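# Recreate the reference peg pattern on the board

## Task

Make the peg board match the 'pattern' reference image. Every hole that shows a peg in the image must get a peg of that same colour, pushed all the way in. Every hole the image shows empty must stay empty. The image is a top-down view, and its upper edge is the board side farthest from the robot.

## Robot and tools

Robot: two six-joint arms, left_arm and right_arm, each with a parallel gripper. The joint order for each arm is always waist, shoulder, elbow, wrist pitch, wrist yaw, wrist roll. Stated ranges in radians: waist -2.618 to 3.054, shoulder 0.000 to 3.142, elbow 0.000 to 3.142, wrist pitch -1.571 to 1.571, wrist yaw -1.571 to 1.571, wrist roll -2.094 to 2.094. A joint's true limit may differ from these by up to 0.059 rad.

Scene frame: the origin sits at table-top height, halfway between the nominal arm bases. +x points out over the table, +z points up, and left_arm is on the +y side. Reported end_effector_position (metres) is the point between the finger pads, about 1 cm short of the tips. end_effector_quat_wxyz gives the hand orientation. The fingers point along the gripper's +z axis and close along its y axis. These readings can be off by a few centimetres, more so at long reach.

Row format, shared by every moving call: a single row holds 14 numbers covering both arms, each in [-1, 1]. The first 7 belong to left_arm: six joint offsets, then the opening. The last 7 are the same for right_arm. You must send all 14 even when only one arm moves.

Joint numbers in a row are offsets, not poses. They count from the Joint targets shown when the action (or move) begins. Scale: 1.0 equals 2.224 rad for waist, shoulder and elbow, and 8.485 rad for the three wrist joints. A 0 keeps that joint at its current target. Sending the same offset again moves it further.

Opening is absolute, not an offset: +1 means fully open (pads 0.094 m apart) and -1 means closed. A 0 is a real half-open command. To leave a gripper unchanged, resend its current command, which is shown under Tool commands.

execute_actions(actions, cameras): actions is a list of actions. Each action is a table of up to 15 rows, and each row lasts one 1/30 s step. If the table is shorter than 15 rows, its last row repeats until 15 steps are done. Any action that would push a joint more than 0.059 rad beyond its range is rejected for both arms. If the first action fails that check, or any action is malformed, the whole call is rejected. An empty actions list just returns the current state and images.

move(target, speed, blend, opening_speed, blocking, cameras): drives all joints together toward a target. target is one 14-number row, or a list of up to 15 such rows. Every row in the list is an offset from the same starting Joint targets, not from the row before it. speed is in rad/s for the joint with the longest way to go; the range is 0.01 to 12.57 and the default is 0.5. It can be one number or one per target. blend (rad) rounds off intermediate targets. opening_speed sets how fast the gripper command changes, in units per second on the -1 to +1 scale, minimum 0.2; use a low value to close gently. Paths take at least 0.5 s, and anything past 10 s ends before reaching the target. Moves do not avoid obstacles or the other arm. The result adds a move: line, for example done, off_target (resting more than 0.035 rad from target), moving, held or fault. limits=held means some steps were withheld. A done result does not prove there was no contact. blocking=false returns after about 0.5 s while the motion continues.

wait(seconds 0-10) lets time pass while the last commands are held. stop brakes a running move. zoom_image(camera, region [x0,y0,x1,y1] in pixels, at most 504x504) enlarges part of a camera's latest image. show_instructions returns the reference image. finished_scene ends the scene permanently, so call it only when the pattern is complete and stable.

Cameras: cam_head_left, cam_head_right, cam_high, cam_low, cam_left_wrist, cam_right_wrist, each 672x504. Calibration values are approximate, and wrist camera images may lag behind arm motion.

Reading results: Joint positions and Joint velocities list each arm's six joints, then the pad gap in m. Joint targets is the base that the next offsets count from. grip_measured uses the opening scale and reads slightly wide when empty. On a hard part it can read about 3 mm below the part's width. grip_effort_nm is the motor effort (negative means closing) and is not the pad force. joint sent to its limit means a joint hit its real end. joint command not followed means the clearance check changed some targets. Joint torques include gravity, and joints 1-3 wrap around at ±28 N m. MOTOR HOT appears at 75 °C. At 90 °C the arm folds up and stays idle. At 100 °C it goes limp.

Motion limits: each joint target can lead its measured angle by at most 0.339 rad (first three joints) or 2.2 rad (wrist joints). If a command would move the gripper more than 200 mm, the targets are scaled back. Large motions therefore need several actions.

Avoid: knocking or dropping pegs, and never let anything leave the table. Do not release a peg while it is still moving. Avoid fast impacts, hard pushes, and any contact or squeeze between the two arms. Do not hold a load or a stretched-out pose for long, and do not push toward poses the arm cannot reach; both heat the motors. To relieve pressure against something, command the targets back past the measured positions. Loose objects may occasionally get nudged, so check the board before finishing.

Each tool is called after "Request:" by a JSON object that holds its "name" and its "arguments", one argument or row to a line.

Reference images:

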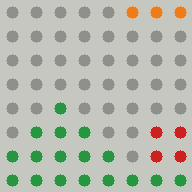

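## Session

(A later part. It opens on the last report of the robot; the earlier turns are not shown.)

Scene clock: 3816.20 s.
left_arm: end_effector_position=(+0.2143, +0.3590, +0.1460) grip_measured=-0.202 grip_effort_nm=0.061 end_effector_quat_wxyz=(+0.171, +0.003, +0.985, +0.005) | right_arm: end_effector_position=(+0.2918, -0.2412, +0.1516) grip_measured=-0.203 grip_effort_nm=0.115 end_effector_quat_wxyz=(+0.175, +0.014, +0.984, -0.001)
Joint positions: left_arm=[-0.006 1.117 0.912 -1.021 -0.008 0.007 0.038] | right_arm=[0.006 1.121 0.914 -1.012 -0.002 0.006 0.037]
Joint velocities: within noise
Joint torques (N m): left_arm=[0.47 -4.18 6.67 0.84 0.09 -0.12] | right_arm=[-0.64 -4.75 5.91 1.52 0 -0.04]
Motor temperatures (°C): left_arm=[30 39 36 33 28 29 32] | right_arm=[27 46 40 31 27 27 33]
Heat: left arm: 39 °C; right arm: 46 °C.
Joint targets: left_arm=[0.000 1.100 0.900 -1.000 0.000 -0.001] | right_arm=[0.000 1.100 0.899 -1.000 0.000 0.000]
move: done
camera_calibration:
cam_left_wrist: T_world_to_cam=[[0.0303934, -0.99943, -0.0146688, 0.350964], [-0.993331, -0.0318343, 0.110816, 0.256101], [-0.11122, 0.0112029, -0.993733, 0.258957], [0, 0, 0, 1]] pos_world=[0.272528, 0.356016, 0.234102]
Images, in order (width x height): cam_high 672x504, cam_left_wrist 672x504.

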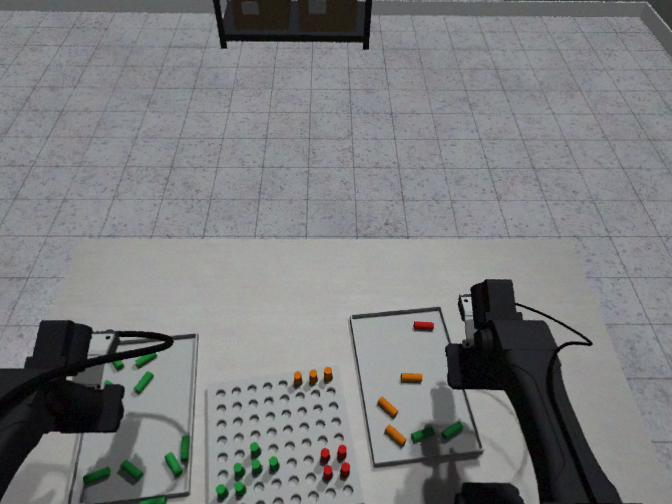

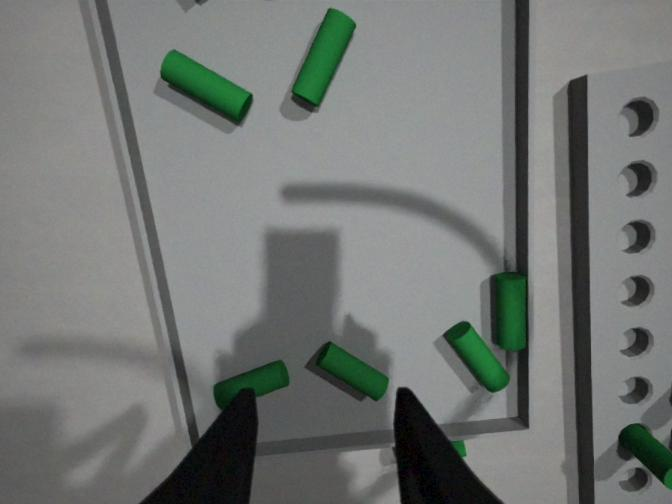

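Request:
{"name": "move", "arguments": {
  "target": [-0.1574,-0.0674,0,-0.0177,0,0,-0.2,-0.0661,0.1915,-0.0665,0.0006,-0.0235,0.1002,-0.2],
  "speed": 0.8,
  "cameras": ["cam_left_wrist","cam_right_wrist"]
}}

Scene clock: 3844.17 s.
left_arm: end_effector_position=(+0.1724, +0.2892, +0.1668) grip_measured=-0.202 grip_effort_nm=0.066 end_effector_quat_wxyz=(+0.186, +0.168, +0.968, -0.028) | right_arm: end_effector_position=(+0.2333, -0.2330, +0.0365) grip_measured=-0.202 grip_effort_nm=0.110 end_effector_quat_wxyz=(-0.117, +0.488, +0.863, +0.060)
Joint positions: left_arm=[-0.344 0.966 0.912 -1.139 -0.007 0.007 0.038] | right_arm=[-0.14 1.519 0.762 -0.996 -0.192 0.842 0.037]
Joint velocities: within noise
Joint torques (N m): left_arm=[-0.58 -2.82 6.69 0.58 0.04 -0.11] | right_arm=[-0.66 -4.62 4.56 0.38 -0.18 0.1]
Motor temperatures (°C): left_arm=[30 34 36 34 28 29 32] | right_arm=[27 45 40 31 27 27 33]
Heat: left arm: 36 °C; right arm: 45 °C.
Joint targets: left_arm=[-0.350 0.950 0.900 -1.150 0.000 -0.001] | right_arm=[-0.147 1.526 0.752 -0.995 -0.199 0.850]
move: done
camera_calibration:
cam_left_wrist: T_world_to_cam=[[-0.303028, -0.952899, -0.0125213, 0.326439], [-0.950486, 0.301258, 0.0762864, 0.112068], [-0.0689211, 0.0350183, -0.997007, 0.262105], [0, 0, 0, 1]] pos_world=[0.223504, 0.268123, 0.256859]
cam_right_wrist: T_world_to_cam=[[-0.841269, -0.540215, 0.0208394, 0.0662527], [-0.379838, 0.618067, 0.68827, 0.250395], [-0.384694, 0.571105, -0.725155, 0.34599], [0, 0, 0, 1]] pos_world=[0.283946, -0.316567, 0.0771761]
Images, in order (width x height): cam_left_wrist 672x504, cam_right_wrist 672x504.

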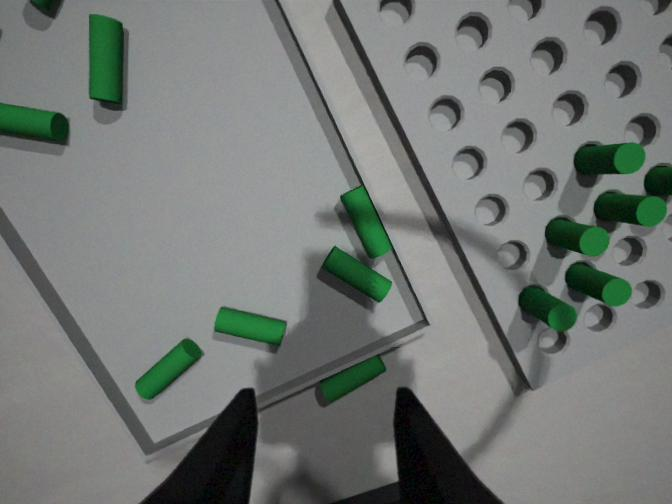

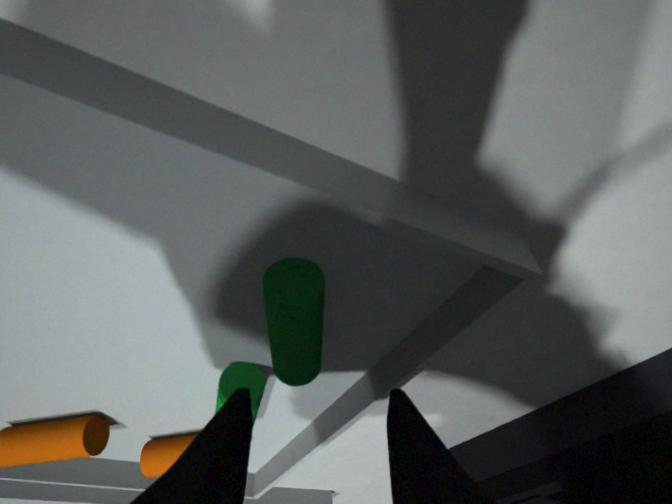

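Request:
{"name": "move", "arguments": {
  "target": [
    [0.2082,0.2603,-0.0387,0.0136,0.0239,-0.1032,-0.2,-0.0067,-0.003,-0.004,0,0.0003,-0.0018,-0.2],
    [0.2082,0.2603,-0.0387,0.0136,0.0239,-0.1032,-0.2,-0.0067,0.0461,-0.004,0.0147,0.0003,-0.0018,-0.2],
    [0.2082,0.2603,-0.0387,0.0136,0.0239,-0.1032,-0.2,-0.0067,0.0461,-0.004,0.0147,0.0003,-0.0018,-0.9],
    [0.2082,0.2603,-0.0387,0.0136,0.0239,-0.1032,-0.2,-0.0067,-0.0663,-0.004,-0.010,0.0003,-0.0018,-0.9],
    [0.2082,0.2603,-0.0387,0.0136,0.0239,-0.1032,-0.2,-0.1587,-0.0567,0.0665,0.1526,0.0235,-0.1002,-0.9]
  ],
  "speed": [0.8,0.2,0.3,0.5,1.0],
  "cameras": ["cam_left_wrist","cam_right_wrist"]
}}

Scene clock: 3905.27 s.
left_arm: end_effector_position=(+0.1663, +0.3451, +0.0450) grip_measured=-0.201 grip_effort_nm=0.056 end_effector_quat_wxyz=(-0.117, -0.475, +0.870, -0.058) | right_arm: end_effector_position=(+0.4450, -0.4629, +0.2619) grip_measured=-0.697 grip_effort_nm=-1.038 end_effector_quat_wxyz=(+0.591, +0.205, +0.765, -0.152)
Joint positions: left_arm=[0.109 1.52 0.823 -1.05 0.195 -0.867 0.038] | right_arm=[-0.496 1.396 0.862 0.276 -0.011 0.008 0.014]
Joint velocities: within noise
Joint torques (N m): left_arm=[0.28 -4.18 5.3 -0.21 0.19 -0.11] | right_arm=[-0.43 -6.26 11.86 2.68 0.1 -0.05]
Motor temperatures (°C): left_arm=[30 32 35 33 28 29 32] | right_arm=[27 45 39 30 27 27 32]
Heat: left arm: 35 °C; right arm: 45 °C.
Joint targets: left_arm=[0.113 1.529 0.813 -1.034 0.202 -0.876] | right_arm=[-0.500 1.400 0.900 0.300 0.000 0.000]
move: off_target (right_arm); right_arm: the elbow is farthest, 0.038 rad from its target
camera_calibration:
cam_left_wrist: T_world_to_cam=[[0.853085, -0.520659, -0.0340719, 0.0358592], [-0.373616, -0.655132, 0.656668, 0.306726], [-0.364222, -0.547464, -0.753409, 0.377453], [0, 0, 0, 1]] pos_world=[0.221484, 0.426259, 0.0841813]
cam_right_wrist: T_world_to_cam=[[-0.502658, -0.864303, 0.0177553, -0.184337], [-0.597452, 0.332473, -0.729734, 0.653804], [0.624808, -0.377415, -0.6835, -0.17703], [0, 0, 0, 1]] pos_world=[0.408568, -0.443509, 0.359376]
Images, in order (width x height): cam_left_wrist 672x504, cam_right_wrist 672x504.

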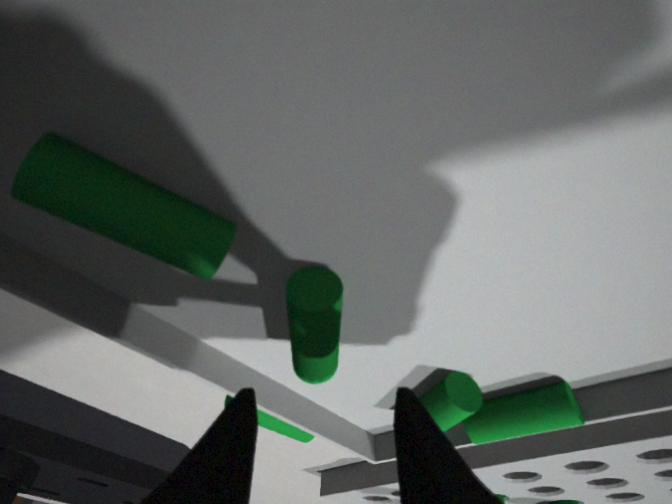

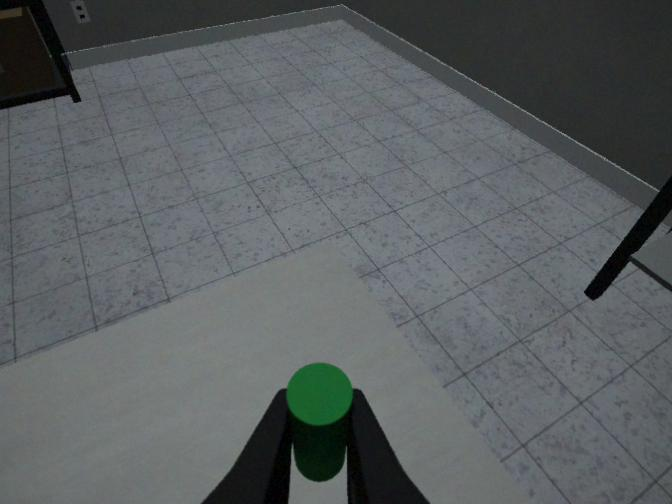

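Request:
{"name": "move", "arguments": {
  "target": [
    [0.0328,-0.0076,-0.0036,-0.0019,-0.0014,0.009,-0.2,0,0.2968,-0.1664,0.1155,0,0,-0.9],
    [0.0328,-0.0076,-0.0036,-0.0019,-0.0014,0.009,-0.2,0,0.3525,-0.1664,0.1301,0,0,-0.9],
    [0.0328,-0.0076,-0.0036,-0.0019,-0.0014,0.009,-0.2,0,0.3525,-0.1664,0.1301,0,0,-0.3],
    [0.0328,-0.0076,-0.0036,-0.0019,-0.0014,0.009,-0.2,0,0.3525,-0.1664,0.1301,0,0,0]
  ],
  "speed": [0.6,0.2,0.3,0.3],
  "cameras": ["cam_left_wrist","cam_right_wrist"]
}}

Scene clock: 3939.57 s.
left_arm: end_effector_position=(+0.1648, +0.3583, +0.0440) grip_measured=-0.201 grip_effort_nm=0.061 end_effector_quat_wxyz=(-0.116, -0.481, +0.867, -0.065) | right_arm: end_effector_position=(+0.4436, -0.4622, +0.0465) grip_measured=-0.002 grip_effort_nm=0.115 end_effector_quat_wxyz=(+0.593, +0.204, +0.763, -0.153)
Joint positions: left_arm=[0.18 1.52 0.817 -1.05 0.195 -0.809 0.038] | right_arm=[-0.496 2.17 0.537 1.381 -0.011 0.006 0.047]
Joint velocities: within noise
Joint torques (N m): left_arm=[0.51 -5.65 5.07 -0.34 0.03 0.1] | right_arm=[-0.44 -8.44 2.47 2.66 0.1 -0.05]
Motor temperatures (°C): left_arm=[30 33 35 32 28 29 32] | right_arm=[27 46 41 38 27 27 33]
Heat: left arm: 35 °C; right arm: 46 °C.
Joint targets: left_arm=[0.186 1.512 0.806 -1.051 0.191 -0.800] | right_arm=[-0.500 2.184 0.529 1.403 0.000 0.000]
move: done
camera_calibration:
cam_left_wrist: T_world_to_cam=[[0.861399, -0.507406, -0.0230441, 0.0373939], [-0.368034, -0.654775, 0.660167, 0.314245], [-0.350062, -0.560186, -0.750765, 0.385587], [0, 0, 0, 1]] pos_world=[0.218421, 0.440734, 0.0828925]
cam_right_wrist: T_world_to_cam=[[-0.502824, -0.864181, 0.0189578, -0.180568], [-0.593731, 0.329358, -0.734171, 0.492671], [0.628212, -0.380415, -0.6787, -0.326274], [0, 0, 0, 1]] pos_world=[0.40669, -0.442428, 0.143685]
Images, in order (width x height): cam_left_wrist 672x504, cam_right_wrist 672x504.

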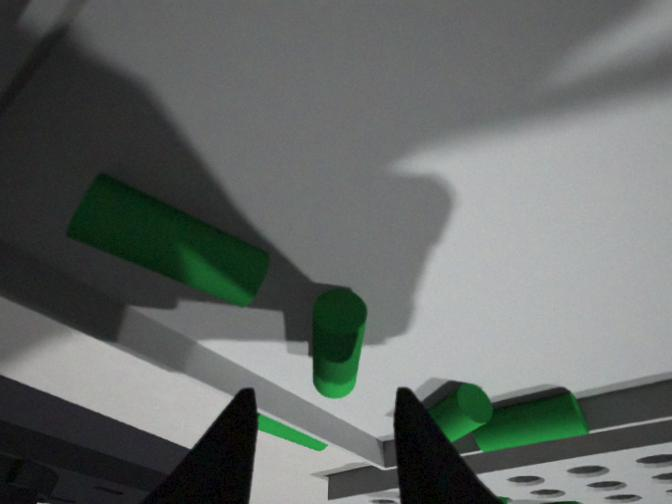

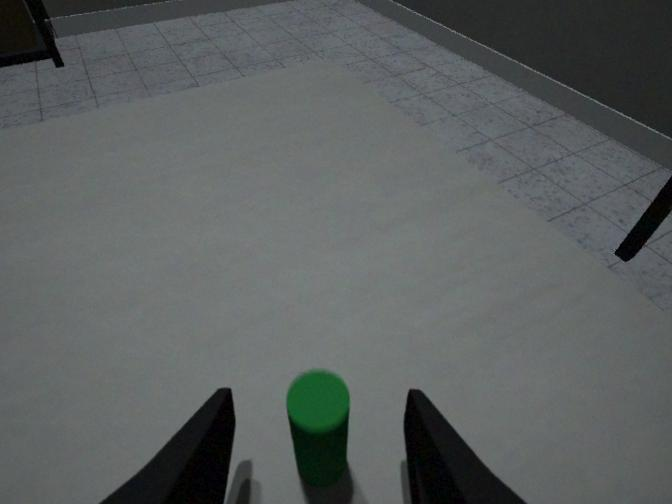

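Request:
{"name": "move", "arguments": {
  "target": [
    [0.0135,0,0,-0.0006,-0.0007,0.0035,-0.4,0,-0.2626,0.0769,-0.077,0,0,0],
    [0.0135,0.0535,0,0.0127,-0.0007,0.0035,-0.4,0.005,0.1156,0.777,-0.329,0,0,0]
  ],
  "speed": [0.5,0.9],
  "cameras": ["cam_left_wrist","cam_right_wrist"]
}}

Scene clock: 3968.43 s.
left_arm: end_effector_position=(+0.1764, +0.3666, +0.0231) grip_measured=-0.398 grip_effort_nm=-0.090 end_effector_quat_wxyz=(-0.117, -0.481, +0.866, -0.067) | right_arm: end_effector_position=(+0.4559, -0.4693, +0.0745) grip_measured=-0.002 grip_effort_nm=0.115 end_effector_quat_wxyz=(-0.002, +0.262, +0.965, +0.006)
Joint positions: left_arm=[0.21 1.617 0.817 -0.96 0.195 -0.78 0.028] | right_arm=[-0.496 2.421 2.221 -1.377 -0.011 0.006 0.047]
Joint velocities: within noise
Joint torques (N m): left_arm=[0.53 -4.42 4.72 -0.17 0.02 0.12] | right_arm=[0.65 -13.67 10.3 0.58 0.08 -0.05]
Motor temperatures (°C): left_arm=[30 33 35 32 28 29 32] | right_arm=[27 47 40 39 27 27 32]
Heat: left arm: 35 °C; right arm: 47 °C.
Joint targets: left_arm=[0.216 1.631 0.806 -0.943 0.185 -0.770] | right_arm=[-0.489 2.441 2.258 -1.388 0.000 0.000]
move: off_target (right_arm); right_arm: the elbow is farthest, 0.037 rad from its target
camera_calibration:
cam_left_wrist: T_world_to_cam=[[0.861939, -0.506611, -0.0201804, 0.0306453], [-0.367392, -0.651514, 0.663741, 0.336328], [-0.349406, -0.56469, -0.74769, 0.379997], [0, 0, 0, 1]] pos_world=[0.229923, 0.449228, 0.0615033]
cam_right_wrist: T_world_to_cam=[[-0.485291, -0.874328, 0.00661727, -0.192877], [-0.765169, 0.428341, 0.480666, 0.556986], [-0.423094, 0.2282, -0.876879, 0.461964], [0, 0, 0, 1]] pos_world=[0.528042, -0.512638, 0.138638]
Images, in order (width x height): cam_left_wrist 672x504, cam_right_wrist 672x504.

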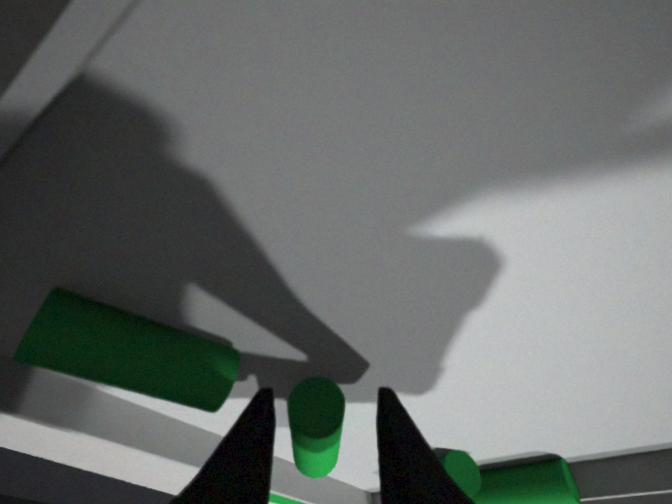

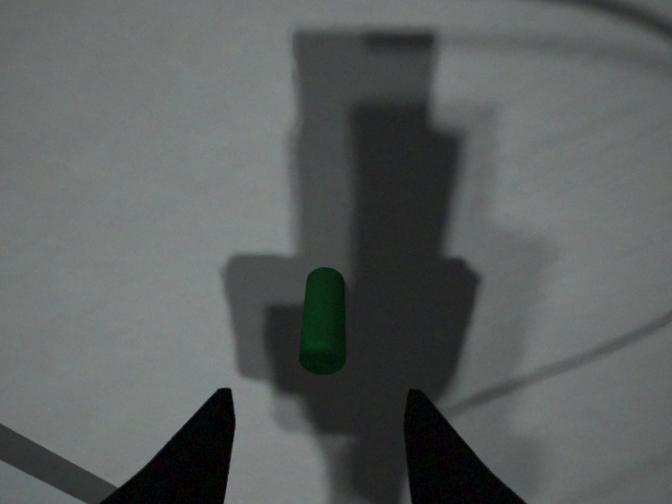

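Request:
{"name": "move", "arguments": {
  "target": [
    [0,0,0,0,0,0,-0.9,-0.001,0.0013,-0.0764,0.0169,0,0,0],
    [0,-0.1124,0,-0.0247,0,0,-0.9,-0.001,0.0013,-0.0764,0.0169,0,0,-0.9],
    [-0.2563,-0.1039,0.0423,0.1465,-0.0218,0.0908,-0.9,-0.001,-0.0994,-0.0665,-0.008,0,0,-0.9],
    [-0.2563,0.1749,-0.1241,0.2514,-0.0218,0.0908,-0.9,0.085,-0.378,-0.341,-0.0097,0,0,-0.9],
    [-0.2563,0.2109,-0.1241,0.2608,-0.0218,0.0908,-0.9,0.085,-0.378,-0.341,-0.0097,0,0,-0.9]
  ],
  "speed": [0.5,0.4,0.9,0.8,0.2],
  "cameras": ["cam_left_wrist","cam_right_wrist"]
}}

Scene clock: 3999.73 s.
left_arm: end_effector_position=(+0.4051, +0.2006, +0.0640) grip_measured=-0.735 grip_effort_nm=-1.048 end_effector_quat_wxyz=(+0.607, +0.136, +0.775, -0.111) | right_arm: end_effector_position=(+0.3156, -0.3270, +0.1857) grip_measured=-0.697 grip_effort_nm=-1.053 end_effector_quat_wxyz=(-0.006, +0.169, +0.986, +0.005)
Joint positions: left_arm=[-0.352 2.07 0.543 1.286 0.008 -0.006 0.012] | right_arm=[-0.305 1.626 1.513 -1.471 -0.008 0.005 0.014]
Joint velocities: within noise
Joint torques (N m): left_arm=[-0.18 -5.87 2.95 1.63 -0.08 0.08] | right_arm=[0.5 -10.06 5.27 0.72 0.07 -0.05]
Motor temperatures (°C): left_arm=[30 32 35 33 28 29 32] | right_arm=[27 50 43 33 27 27 32]
Heat: left arm: 35 °C; right arm: 50 °C.
Joint targets: left_arm=[-0.354 2.100 0.530 1.270 0.000 0.000] | right_arm=[-0.300 1.600 1.499 -1.470 0.000 0.000]
move: done
camera_calibration:
cam_left_wrist: T_world_to_cam=[[-0.323738, -0.945546, 0.0337181, 0.315175], [-0.615675, 0.183468, -0.766345, 0.3097], [0.718428, -0.268854, -0.641544, -0.102051], [0, 0, 0, 1]] pos_world=[0.366025, 0.213755, 0.161239]
cam_right_wrist: T_world_to_cam=[[-0.310261, -0.95061, 0.00881061, -0.217941], [-0.829436, 0.275218, 0.486097, 0.304514], [-0.464514, 0.143509, -0.87386, 0.452547], [0, 0, 0, 1]] pos_world=[0.395171, -0.35593, 0.24936]
Images, in order (width x height): cam_left_wrist 672x504, cam_right_wrist 672x504.

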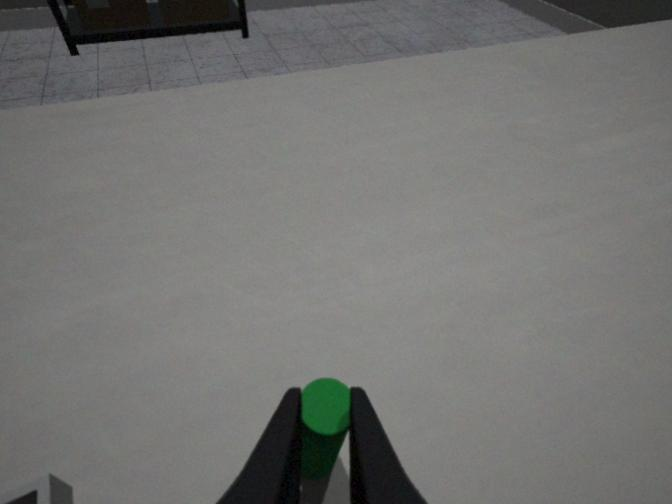

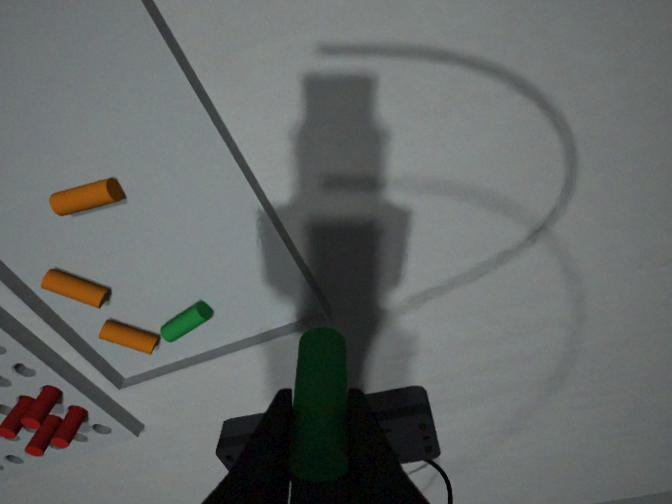

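Request:
{"name": "move", "arguments": {
  "target": [
    [0,0,0,0,0,0,-0.3,0,0,0,0,0,0,-0.9],
    [0,0,0,0,0,0,0,0,0,0,0,0,0,-0.9],
    [0,-0.2248,0.0764,-0.0672,0,0,0,0,0,0,0,0,0,-0.9],
    [0.0067,0.1628,0.8278,-0.3242,0,0,0,0.5621,-0.045,-0.112,0.0177,0,0.0236,-0.9],
    [0.0067,0.1628,0.8278,-0.3242,0,0,0,0.681,-0.0825,-0.2259,0.0371,0,0.0255,-0.9],
    [0.0067,0.1628,0.8278,-0.3242,0,0,0,0.681,-0.0427,-0.2936,0.0653,0,0.0255,-0.9]
  ],
  "speed": [0.5,0.5,0.8,1.2,0.7,0.4],
  "opening_speed": 1.5,
  "cameras": ["cam_left_wrist","cam_right_wrist"]
}}

Request:
{"name": "zoom_image", "arguments": {
  "camera": "cam_right_wrist",
  "region": [230, 220, 430, 420]
}}

Scene clock: 4069.07 s.
left_arm: end_effector_position=(+0.4193, +0.1991, +0.0948) grip_measured=-0.001 grip_effort_nm=0.061 end_effector_quat_wxyz=(+0.004, +0.166, +0.986, -0.005) | right_arm: end_effector_position=(+0.1369, -0.0198, +0.0547) grip_measured=-0.697 grip_effort_nm=-1.043 end_effector_quat_wxyz=(+0.001, -0.467, +0.884, +0.002)
Joint positions: left_arm=[-0.345 2.432 2.34 -1.469 0.008 -0.006 0.047] | right_arm=[1.21 1.5 0.857 -0.924 -0.002 0.209 0.014]
Joint velocities: within noise
Joint torques (N m): left_arm=[0.5 -11.19 9.92 -0.1 -0.08 0.09] | right_arm=[0.51 -5.18 5.2 0.82 0 0.08]
Motor temperatures (°C): left_arm=[30 33 34 37 28 29 33] | right_arm=[27 49 39 31 27 27 33]
Heat: left arm: 37 °C; right arm: 49 °C.
Joint targets: left_arm=[-0.339 2.462 2.371 -1.481 0.000 0.000] | right_arm=[1.215 1.505 0.846 -0.916 0.000 0.216]
move: done
camera_calibration:
cam_left_wrist: T_world_to_cam=[[-0.298591, -0.95435, -0.00767544, 0.312467], [-0.862463, 0.266381, 0.430347, 0.315768], [-0.408657, 0.135117, -0.902631, 0.324078], [0, 0, 0, 1]] pos_world=[0.498075, 0.170299, 0.159031]
cam_right_wrist: T_world_to_cam=[[0.838726, -0.544365, 0.0143066, -0.129685], [-0.485834, -0.73616, 0.471204, 0.0690402], [-0.245975, -0.402162, -0.881908, 0.170615], [0, 0, 0, 1]] pos_world=[0.184279, 0.0488439, 0.11979]
Images, in order (width x height): cam_left_wrist 672x504, cam_right_wrist 672x504.

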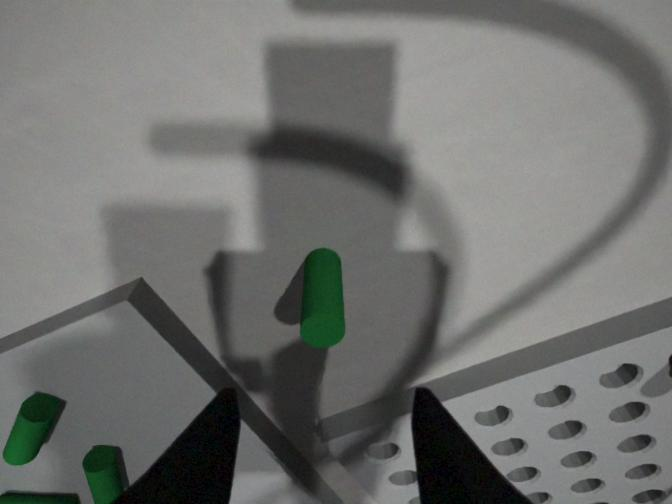

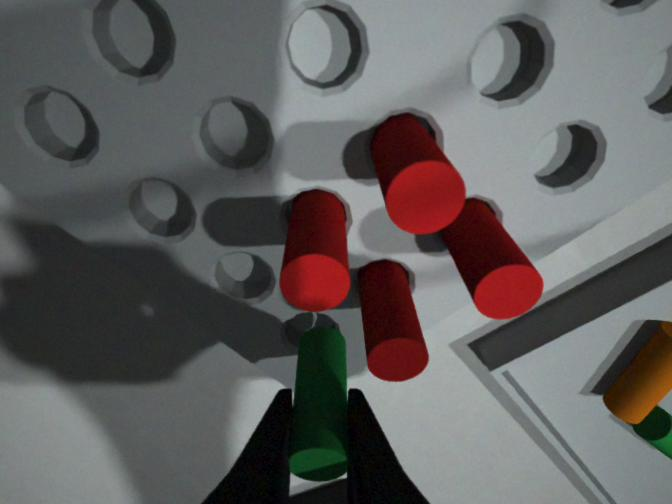

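Scaled by 2.520 from the camera's 672x504 image, which has a finer 960x720 frame.

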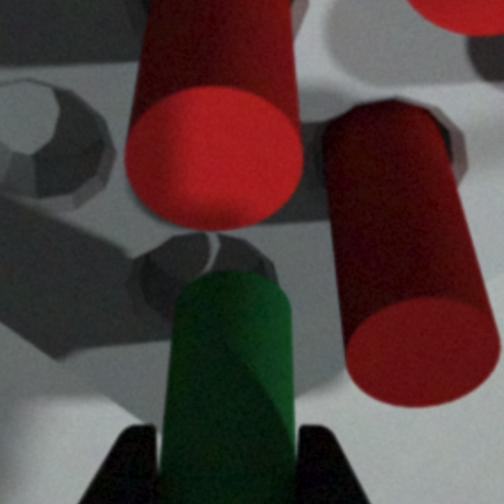

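Request:
{"name": "move", "arguments": {
  "target": [
    [0,0.0058,-0.0859,0.0232,0,0,0,0.0054,0,0,0,0,0,-0.9],
    [0,0.0058,-0.0859,0.0232,0,0,-0.9,0.0054,0,0,0,0,0,-0.9]
  ],
  "speed": [0.25,0.3],
  "cameras": ["cam_left_wrist","cam_right_wrist"]
}}

Request:
{"name": "zoom_image", "arguments": {
  "camera": "cam_right_wrist",
  "region": [230, 220, 430, 420]
}}

Scene clock: 4082.63 s.
left_arm: end_effector_position=(+0.4243, +0.1974, +0.0498) grip_measured=-0.688 grip_effort_nm=-1.043 end_effector_quat_wxyz=(+0.004, +0.166, +0.986, -0.005) | right_arm: end_effector_position=(+0.1350, -0.0189, +0.0547) grip_measured=-0.697 grip_effort_nm=-1.048 end_effector_quat_wxyz=(+0.001, -0.470, +0.882, +0.003)
Joint positions: left_arm=[-0.345 2.448 2.191 -1.304 0.008 -0.006 0.015] | right_arm=[1.219 1.5 0.857 -0.923 -0.002 0.21 0.014]
Joint velocities: within noise
Joint torques (N m): left_arm=[0.53 -11.69 6.11 0.17 -0.08 0.06] | right_arm=[0.77 -5.19 5.19 0.82 0 0.08]
Motor temperatures (°C): left_arm=[30 36 35 35 28 29 33] | right_arm=[27 47 39 31 27 27 33]
Heat: left arm: 36 °C; right arm: 47 °C.
Joint targets: left_arm=[-0.339 2.475 2.180 -1.284 0.000 0.000] | right_arm=[1.226 1.505 0.846 -0.916 0.000 0.216]
move: done
camera_calibration:
cam_left_wrist: T_world_to_cam=[[-0.298595, -0.954349, -0.00768932, 0.31193], [-0.862158, 0.266278, 0.431021, 0.339797], [-0.409297, 0.13533, -0.902309, 0.286037], [0, 0, 0, 1]] pos_world=[0.503174, 0.1685, 0.114033]
cam_right_wrist: T_world_to_cam=[[0.843444, -0.537028, 0.0142269, -0.128076], [-0.47953, -0.740672, 0.470591, 0.0679594], [-0.242183, -0.403739, -0.882237, 0.170075], [0, 0, 0, 1]] pos_world=[0.181803, 0.0502211, 0.119888]
Images, in order (width x height): cam_left_wrist 672x504, cam_right_wrist 672x504.

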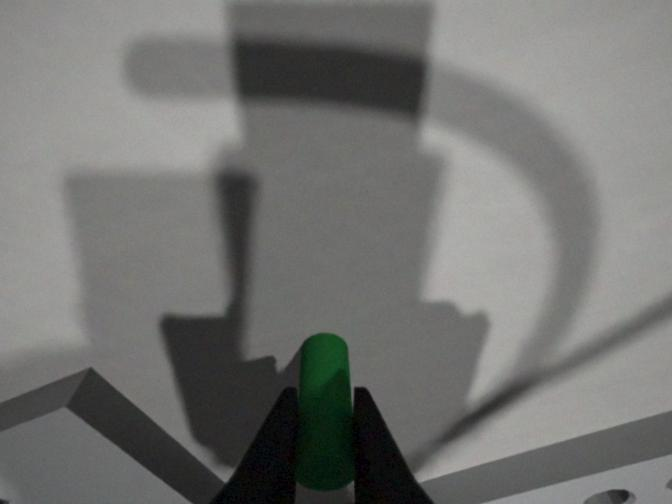

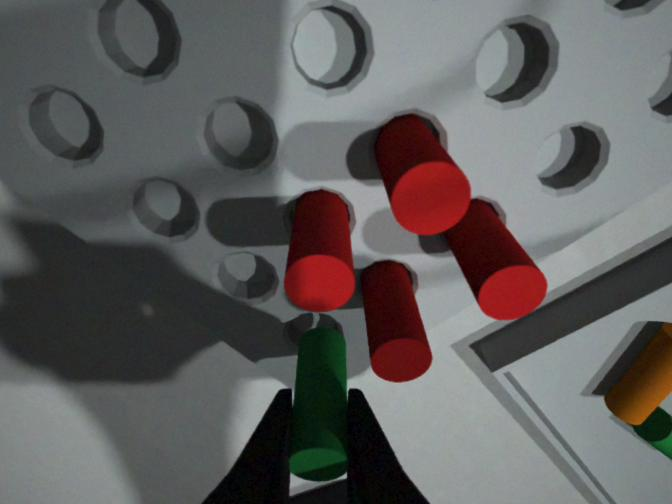

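Scaled by 2.520 from the camera's 672x504 image, which has a finer 960x720 frame.

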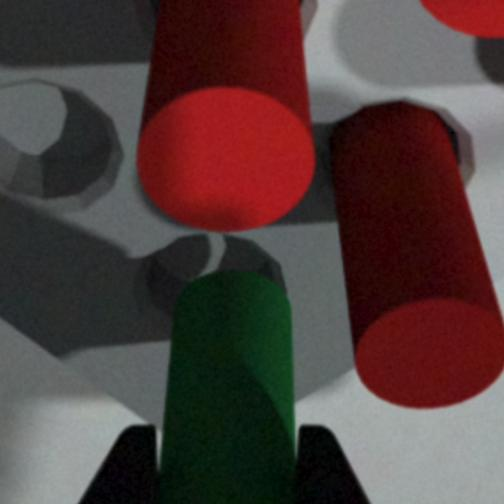

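Request:
{"name": "move", "arguments": {
  "target": [
    [0,-0.1012,0.0198,-0.0313,0,0,-0.9,0.004,0,0,0,0,0,-0.9],
    [-0.0724,-0.371,-0.2833,-0.0219,0,0,-0.9,0.004,0,0,0,0,0,-0.9]
  ],
  "speed": [0.4,0.7],
  "cameras": ["cam_left_wrist","cam_right_wrist"]
}}

Request:
{"name": "zoom_image", "arguments": {
  "camera": "cam_right_wrist",
  "region": [230, 220, 430, 420]
}}

Scene clock: 4104.13 s.
left_arm: end_effector_position=(+0.2295, +0.2198, +0.1803) grip_measured=-0.689 grip_effort_nm=-1.048 end_effector_quat_wxyz=(-0.016, +0.240, +0.971, +0.000) | right_arm: end_effector_position=(+0.1330, -0.0181, +0.0547) grip_measured=-0.697 grip_effort_nm=-1.053 end_effector_quat_wxyz=(+0.001, -0.474, +0.880, +0.003)
Joint positions: left_arm=[-0.497 1.674 1.562 -1.49 0.007 -0.006 0.015] | right_arm=[1.228 1.5 0.857 -0.923 -0.002 0.21 0.014]
Joint velocities: within noise
Joint torques (N m): left_arm=[-0.32 -9.68 5.75 0.15 -0.07 0.04] | right_arm=[0.79 -5.18 5.22 0.83 0.01 0.07]
Motor temperatures (°C): left_arm=[30 37 34 34 28 29 33] | right_arm=[27 45 39 31 27 27 34]
Heat: left arm: 37 °C; right arm: 45 °C.
Joint targets: left_arm=[-0.500 1.650 1.550 -1.470 0.000 0.000] | right_arm=[1.235 1.505 0.846 -0.916 0.000 0.216]
move: done
camera_calibration:
cam_left_wrist: T_world_to_cam=[[-0.439786, -0.898048, -0.00986447, 0.296588], [-0.796111, 0.384736, 0.467103, 0.0619595], [-0.415686, 0.213279, -0.884148, 0.302014], [0, 0, 0, 1]] pos_world=[0.305305, 0.178099, 0.241009]
cam_right_wrist: T_world_to_cam=[[0.848131, -0.529596, 0.0142387, -0.126548], [-0.473021, -0.744878, 0.470541, 0.0665759], [-0.23859, -0.405815, -0.882263, 0.169351], [0, 0, 0, 1]] pos_world=[0.179227, 0.0512967, 0.119888]
Images, in order (width x height): cam_left_wrist 672x504, cam_right_wrist 672x504.

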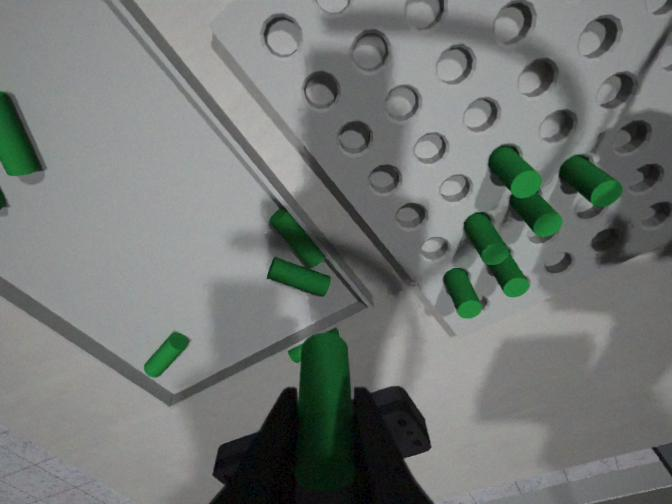

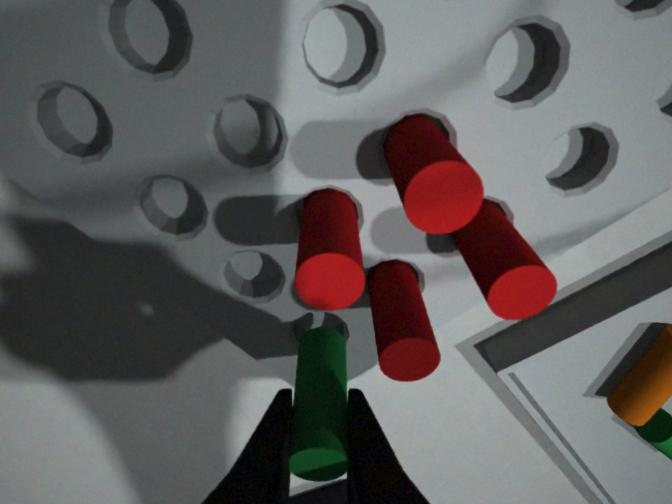

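Scaled by 2.520 from the camera's 672x504 image, which has a finer 960x720 frame.

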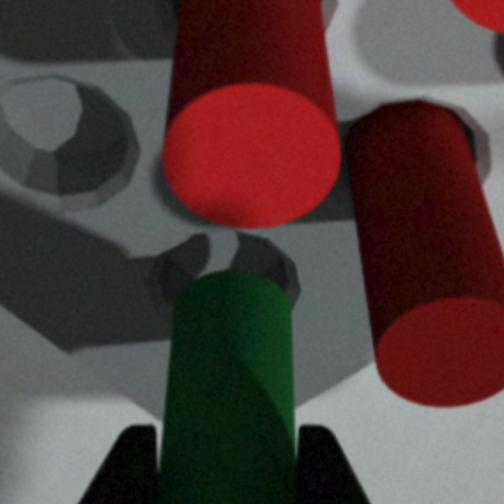

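Request:
{"name": "move", "arguments": {
  "target": [
    [0,0,0,0,0,0,-0.9,0.0015,0.0100,-0.0197,0.0078,0,0,-0.9]
  ],
  "speed": 0.05,
  "cameras": ["cam_right_wrist"]
}}

Scene clock: 4110.00 s.
left_arm: end_effector_position=(+0.2297, +0.2197, +0.1803) grip_measured=-0.689 grip_effort_nm=-1.048 end_effector_quat_wxyz=(-0.015, +0.240, +0.971, +0.000) | right_arm: end_effector_position=(+0.1325, -0.0174, +0.0415) grip_measured=-0.697 grip_effort_nm=-1.043 end_effector_quat_wxyz=(+0.004, -0.476, +0.880, +0.005)
Joint positions: left_arm=[-0.497 1.674 1.562 -1.488 0.007 -0.006 0.015] | right_arm=[1.231 1.518 0.816 -0.856 -0.002 0.21 0.014]
Joint velocities: within noise
Joint torques (N m): left_arm=[-0.34 -9.55 5.97 0.11 -0.07 0.09] | right_arm=[0.79 -4.86 4.79 0.83 0.01 0.07]
Motor temperatures (°C): left_arm=[30 36 34 34 28 29 33] | right_arm=[27 45 39 31 27 27 34]
Heat: left arm: 36 °C; right arm: 45 °C.
Joint targets: left_arm=[-0.500 1.650 1.550 -1.470 0.000 0.000] | right_arm=[1.239 1.528 0.802 -0.850 0.000 0.216]
move: done
camera_calibration:
cam_right_wrist: T_world_to_cam=[[0.849908, -0.526775, 0.012835, -0.12563], [-0.471743, -0.749814, 0.463937, 0.0730926], [-0.234766, -0.400358, -0.885775, 0.157555], [0, 0, 0, 1]] pos_world=[0.178243, 0.0517058, 0.107261]
Images, in order (width x height): cam_right_wrist 672x504.

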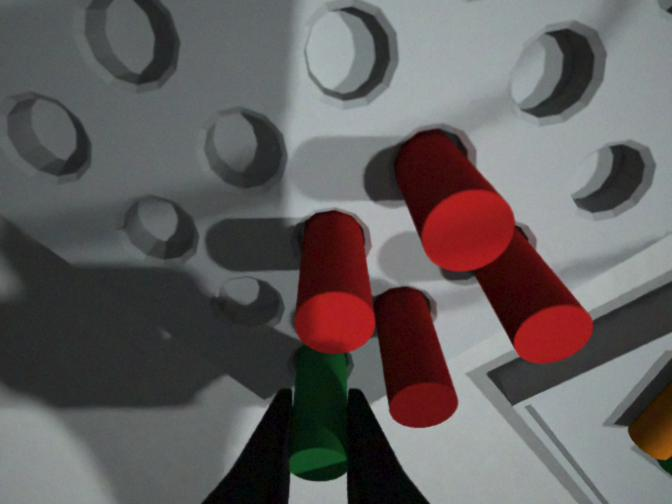

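Request:
{"name": "move", "arguments": {
  "target": [
    [0,0,0,0,0,0,-0.9,0,0.0014,-0.003,0.0012,0,0,-0.9],
    [0,0,0,0,0,0,-0.9,0,0.0014,-0.003,0.0012,0,0,-0.5],
    [0,0,0,0,0,0,-0.9,0,-0.03,0.06,-0.0236,0,0,-0.5],
    [0,0,0,0,0,0,-0.9,0,-0.09,0.13,-0.055,0,0,-0.3],
    [0,0,0,0,0,0,-0.9,-0.5571,-0.1924,0.0441,-0.0177,0,-0.0255,-0.2]
  ],
  "speed": [0.1,0.3,0.25,0.5,0.9],
  "cameras": ["cam_high","cam_right_wrist"]
}}

Request:
{"name": "zoom_image", "arguments": {
  "camera": "cam_high",
  "region": [200, 340, 370, 484]
}}

Scene clock: 4127.63 s.
left_arm: end_effector_position=(+0.2297, +0.2197, +0.1803) grip_measured=-0.689 grip_effort_nm=-1.038 end_effector_quat_wxyz=(-0.015, +0.240, +0.971, +0.000) | right_arm: end_effector_position=(+0.2920, -0.2410, +0.1519) grip_measured=-0.203 grip_effort_nm=0.115 end_effector_quat_wxyz=(+0.176, +0.014, +0.984, +0.000)
Joint positions: left_arm=[-0.497 1.674 1.562 -1.488 0.007 -0.006 0.015] | right_arm=[0.006 1.121 0.916 -1.013 -0.003 0.006 0.037]
Joint velocities: within noise
Joint torques (N m): left_arm=[-0.23 -9.51 5.82 0.12 -0.09 0.04] | right_arm=[-0.62 -4.82 5.91 1.53 0.02 -0.05]
Motor temperatures (°C): left_arm=[30 36 34 33 28 29 34] | right_arm=[27 45 39 31 27 27 33]
Heat: left arm: 36 °C; right arm: 45 °C.
Joint targets: left_arm=[-0.500 1.650 1.550 -1.470 0.000 0.000] | right_arm=[0.000 1.100 0.901 -1.001 0.000 0.000]
move: done
camera_calibration:
cam_right_wrist: T_world_to_cam=[[-0.0111563, -0.999744, 0.0196869, -0.243998], [-0.989864, 0.0138294, 0.141345, 0.313838], [-0.141581, -0.0179104, -0.989765, 0.284119], [0, 0, 0, 1]] pos_world=[0.348161, -0.243187, 0.241656]
Images, in order (width x height): cam_high 672x504, cam_right_wrist 672x504.

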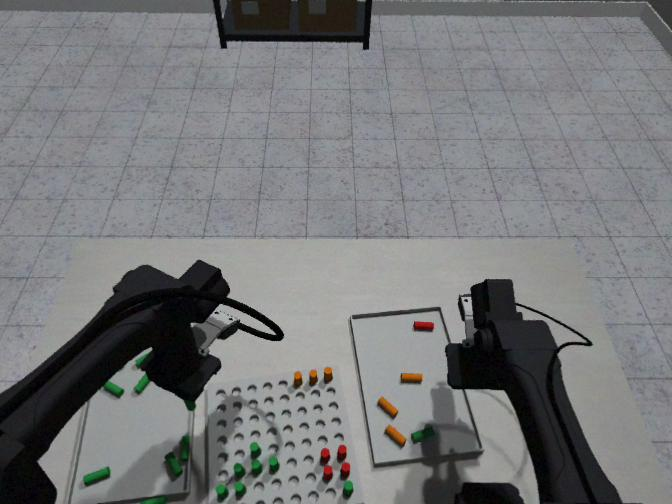

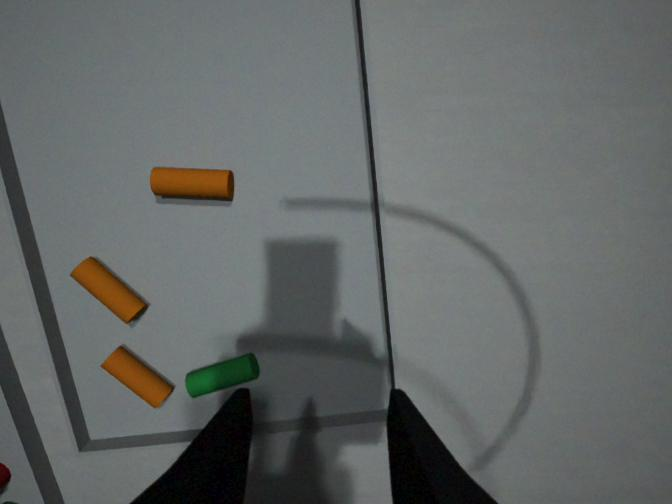

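Scaled by 2.965 from the camera's 672x504 image, which has a finer 960x720 frame.

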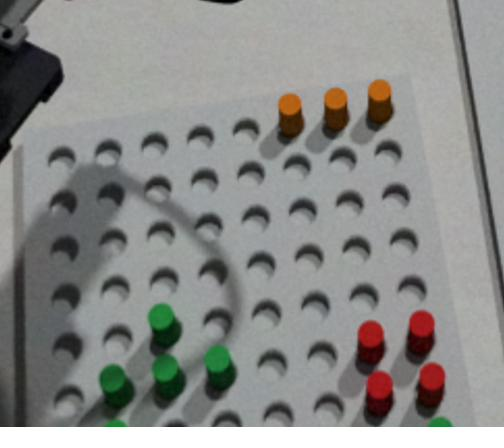

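Request:
{"name": "move", "arguments": {
  "target": [
    [-0.2284,0.0085,-0.1196,0.0330,0,-0.0458,-0.9,0.0337,0.1452,-0.1133,0.016,-0.0301,0.1581,-0.2],
    [-0.2284,0.0445,-0.1848,0.0595,0,-0.0458,-0.9,0.0337,0.1452,-0.1133,0.016,-0.0301,0.1581,-0.2]
  ],
  "speed": [0.7,0.25],
  "cameras": ["cam_left_wrist","cam_right_wrist"]
}}

Request:
{"name": "zoom_image", "arguments": {
  "camera": "cam_left_wrist",
  "region": [230, 220, 430, 420]
}}

Scene clock: 4182.03 s.
left_arm: end_effector_position=(+0.1361, +0.1039, +0.0605) grip_measured=-0.689 grip_effort_nm=-1.043 end_effector_quat_wxyz=(-0.002, +0.305, +0.952, -0.002) | right_arm: end_effector_position=(+0.2347, -0.1850, +0.0328) grip_measured=-0.202 grip_effort_nm=0.110 end_effector_quat_wxyz=(-0.096, +0.601, +0.789, +0.082)
Joint positions: left_arm=[-1.007 1.734 1.149 -0.985 0.006 -0.38 0.015] | right_arm=[0.067 1.415 0.661 -0.862 -0.25 1.334 0.037]
Joint velocities: within noise
Joint torques (N m): left_arm=[-0.21 -6.5 5.75 0.19 -0.1 -0.13] | right_arm=[0.8 -3.64 4.67 0.62 -0.2 0.08]
Motor temperatures (°C): left_arm=[30 36 34 33 28 29 34] | right_arm=[27 44 40 31 27 27 32]
Heat: left arm: 36 °C; right arm: 44 °C.
Joint targets: left_arm=[-1.008 1.749 1.138 -0.965 0.000 -0.389] | right_arm=[0.075 1.422 0.648 -0.865 -0.255 1.341]
move: done
camera_calibration:
cam_left_wrist: T_world_to_cam=[[-0.556791, -0.830588, -0.0103899, 0.159235], [-0.747821, 0.495784, 0.441544, 0.0716369], [-0.36159, 0.253618, -0.897179, 0.171238], [0, 0, 0, 1]] pos_world=[0.20415, 0.0533134, 0.123654]
cam_right_wrist: T_world_to_cam=[[-0.956803, -0.290721, -0.00303389, 0.167567], [-0.215194, 0.701139, 0.679776, 0.200826], [-0.195498, 0.651065, -0.733413, 0.28709], [0, 0, 0, 1]] pos_world=[0.259671, -0.279006, 0.0745476]
Images, in order (width x height): cam_left_wrist 672x504, cam_right_wrist 672x504.

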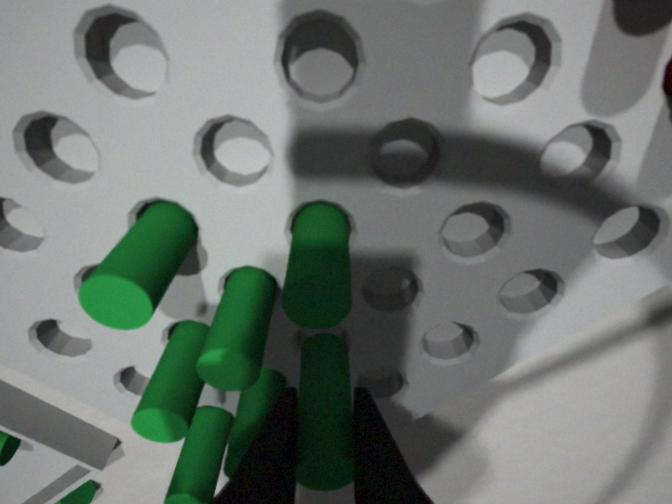

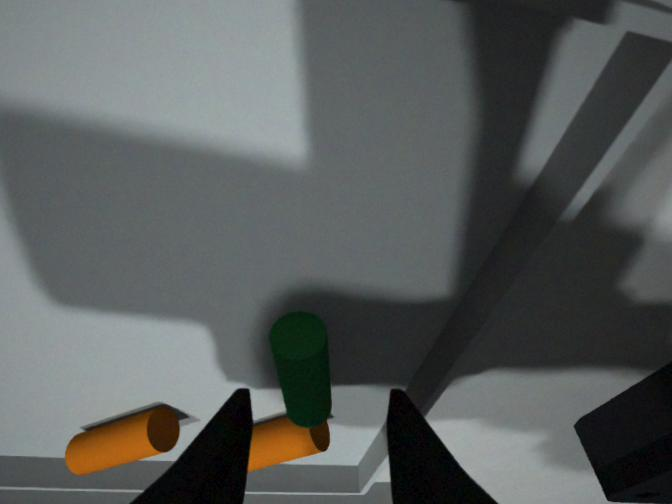

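Scaled by 2.520 from the camera's 672x504 image, which has a finer 960x720 frame.

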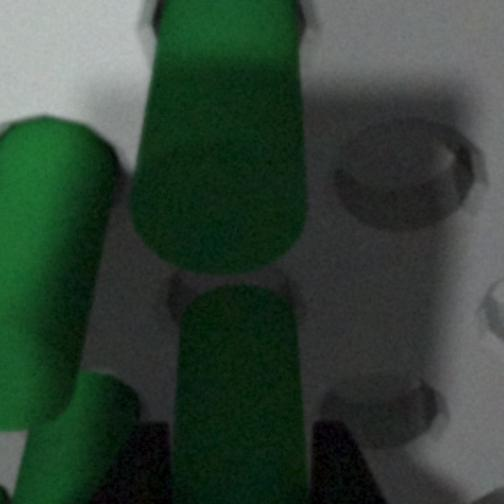

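Request:
{"name": "move", "arguments": {
  "target": [
    [0,0.0085,-0.0205,0.0075,0,0,-0.9,0.0099,0.0373,-0.0081,0.0114,0,0.0026,-0.2]
  ],
  "speed": 0.08,
  "cameras": ["cam_left_wrist","cam_right_wrist"]
}}

Scene clock: 4215.97 s.
left_arm: end_effector_position=(+0.1356, +0.1048, +0.0469) grip_measured=-0.689 grip_effort_nm=-1.048 end_effector_quat_wxyz=(-0.001, +0.305, +0.952, -0.003) | right_arm: end_effector_position=(+0.2398, -0.1806, +0.0153) grip_measured=-0.202 grip_effort_nm=0.110 end_effector_quat_wxyz=(-0.100, +0.601, +0.789, +0.078)
Joint positions: left_arm=[-1.007 1.749 1.108 -0.929 0.006 -0.38 0.015] | right_arm=[0.088 1.493 0.646 -0.775 -0.25 1.355 0.037]
Joint velocities: within noise
Joint torques (N m): left_arm=[-0.03 -6.15 5.27 0.27 -0.07 -0.1] | right_arm=[0.87 -3.66 4.12 0.73 -0.2 0.08]
Motor temperatures (°C): left_arm=[30 34 35 33 28 29 34] | right_arm=[27 43 39 31 27 27 32]
Heat: left arm: 35 °C; right arm: 43 °C.
Joint targets: left_arm=[-1.008 1.768 1.093 -0.901 0.000 -0.389] | right_arm=[0.097 1.505 0.630 -0.768 -0.255 1.363]
move: done
camera_calibration:
cam_left_wrist: T_world_to_cam=[[-0.556478, -0.830802, -0.00996293, 0.159491], [-0.748317, 0.495946, 0.440522, 0.0768605], [-0.361046, 0.252596, -0.897687, 0.158654], [0, 0, 0, 1]] pos_world=[0.203551, 0.0543113, 0.110152]
cam_right_wrist: T_world_to_cam=[[-0.956593, -0.291302, 0.00857335, 0.17335], [-0.207619, 0.701844, 0.681403, 0.209089], [-0.204511, 0.650045, -0.731859, 0.274378], [0, 0, 0, 1]] pos_world=[0.26535, -0.274608, 0.0568462]
Images, in order (width x height): cam_left_wrist 672x504, cam_right_wrist 672x504.

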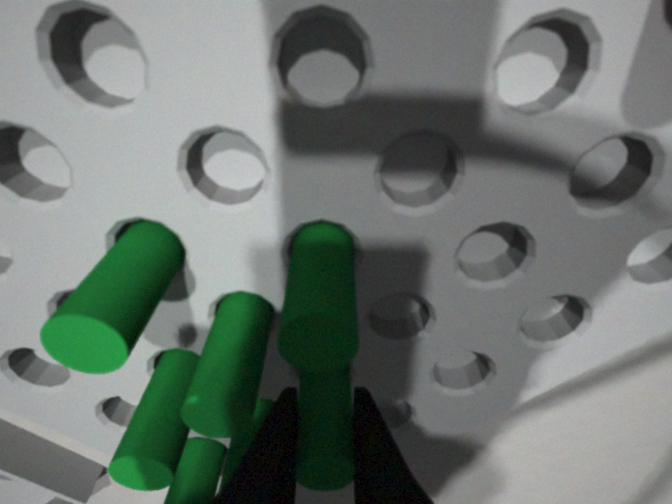

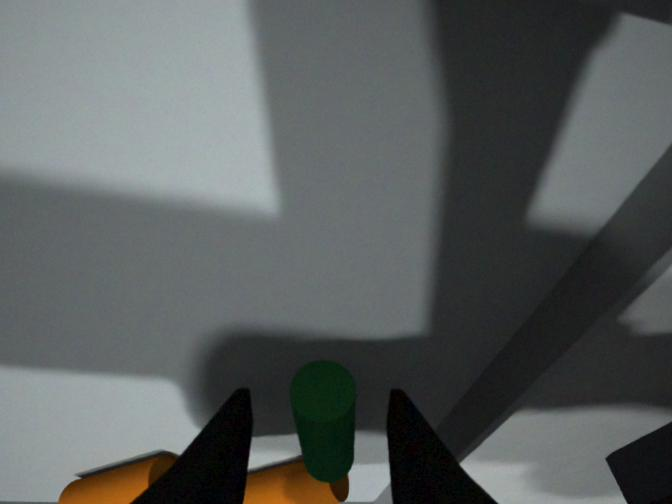

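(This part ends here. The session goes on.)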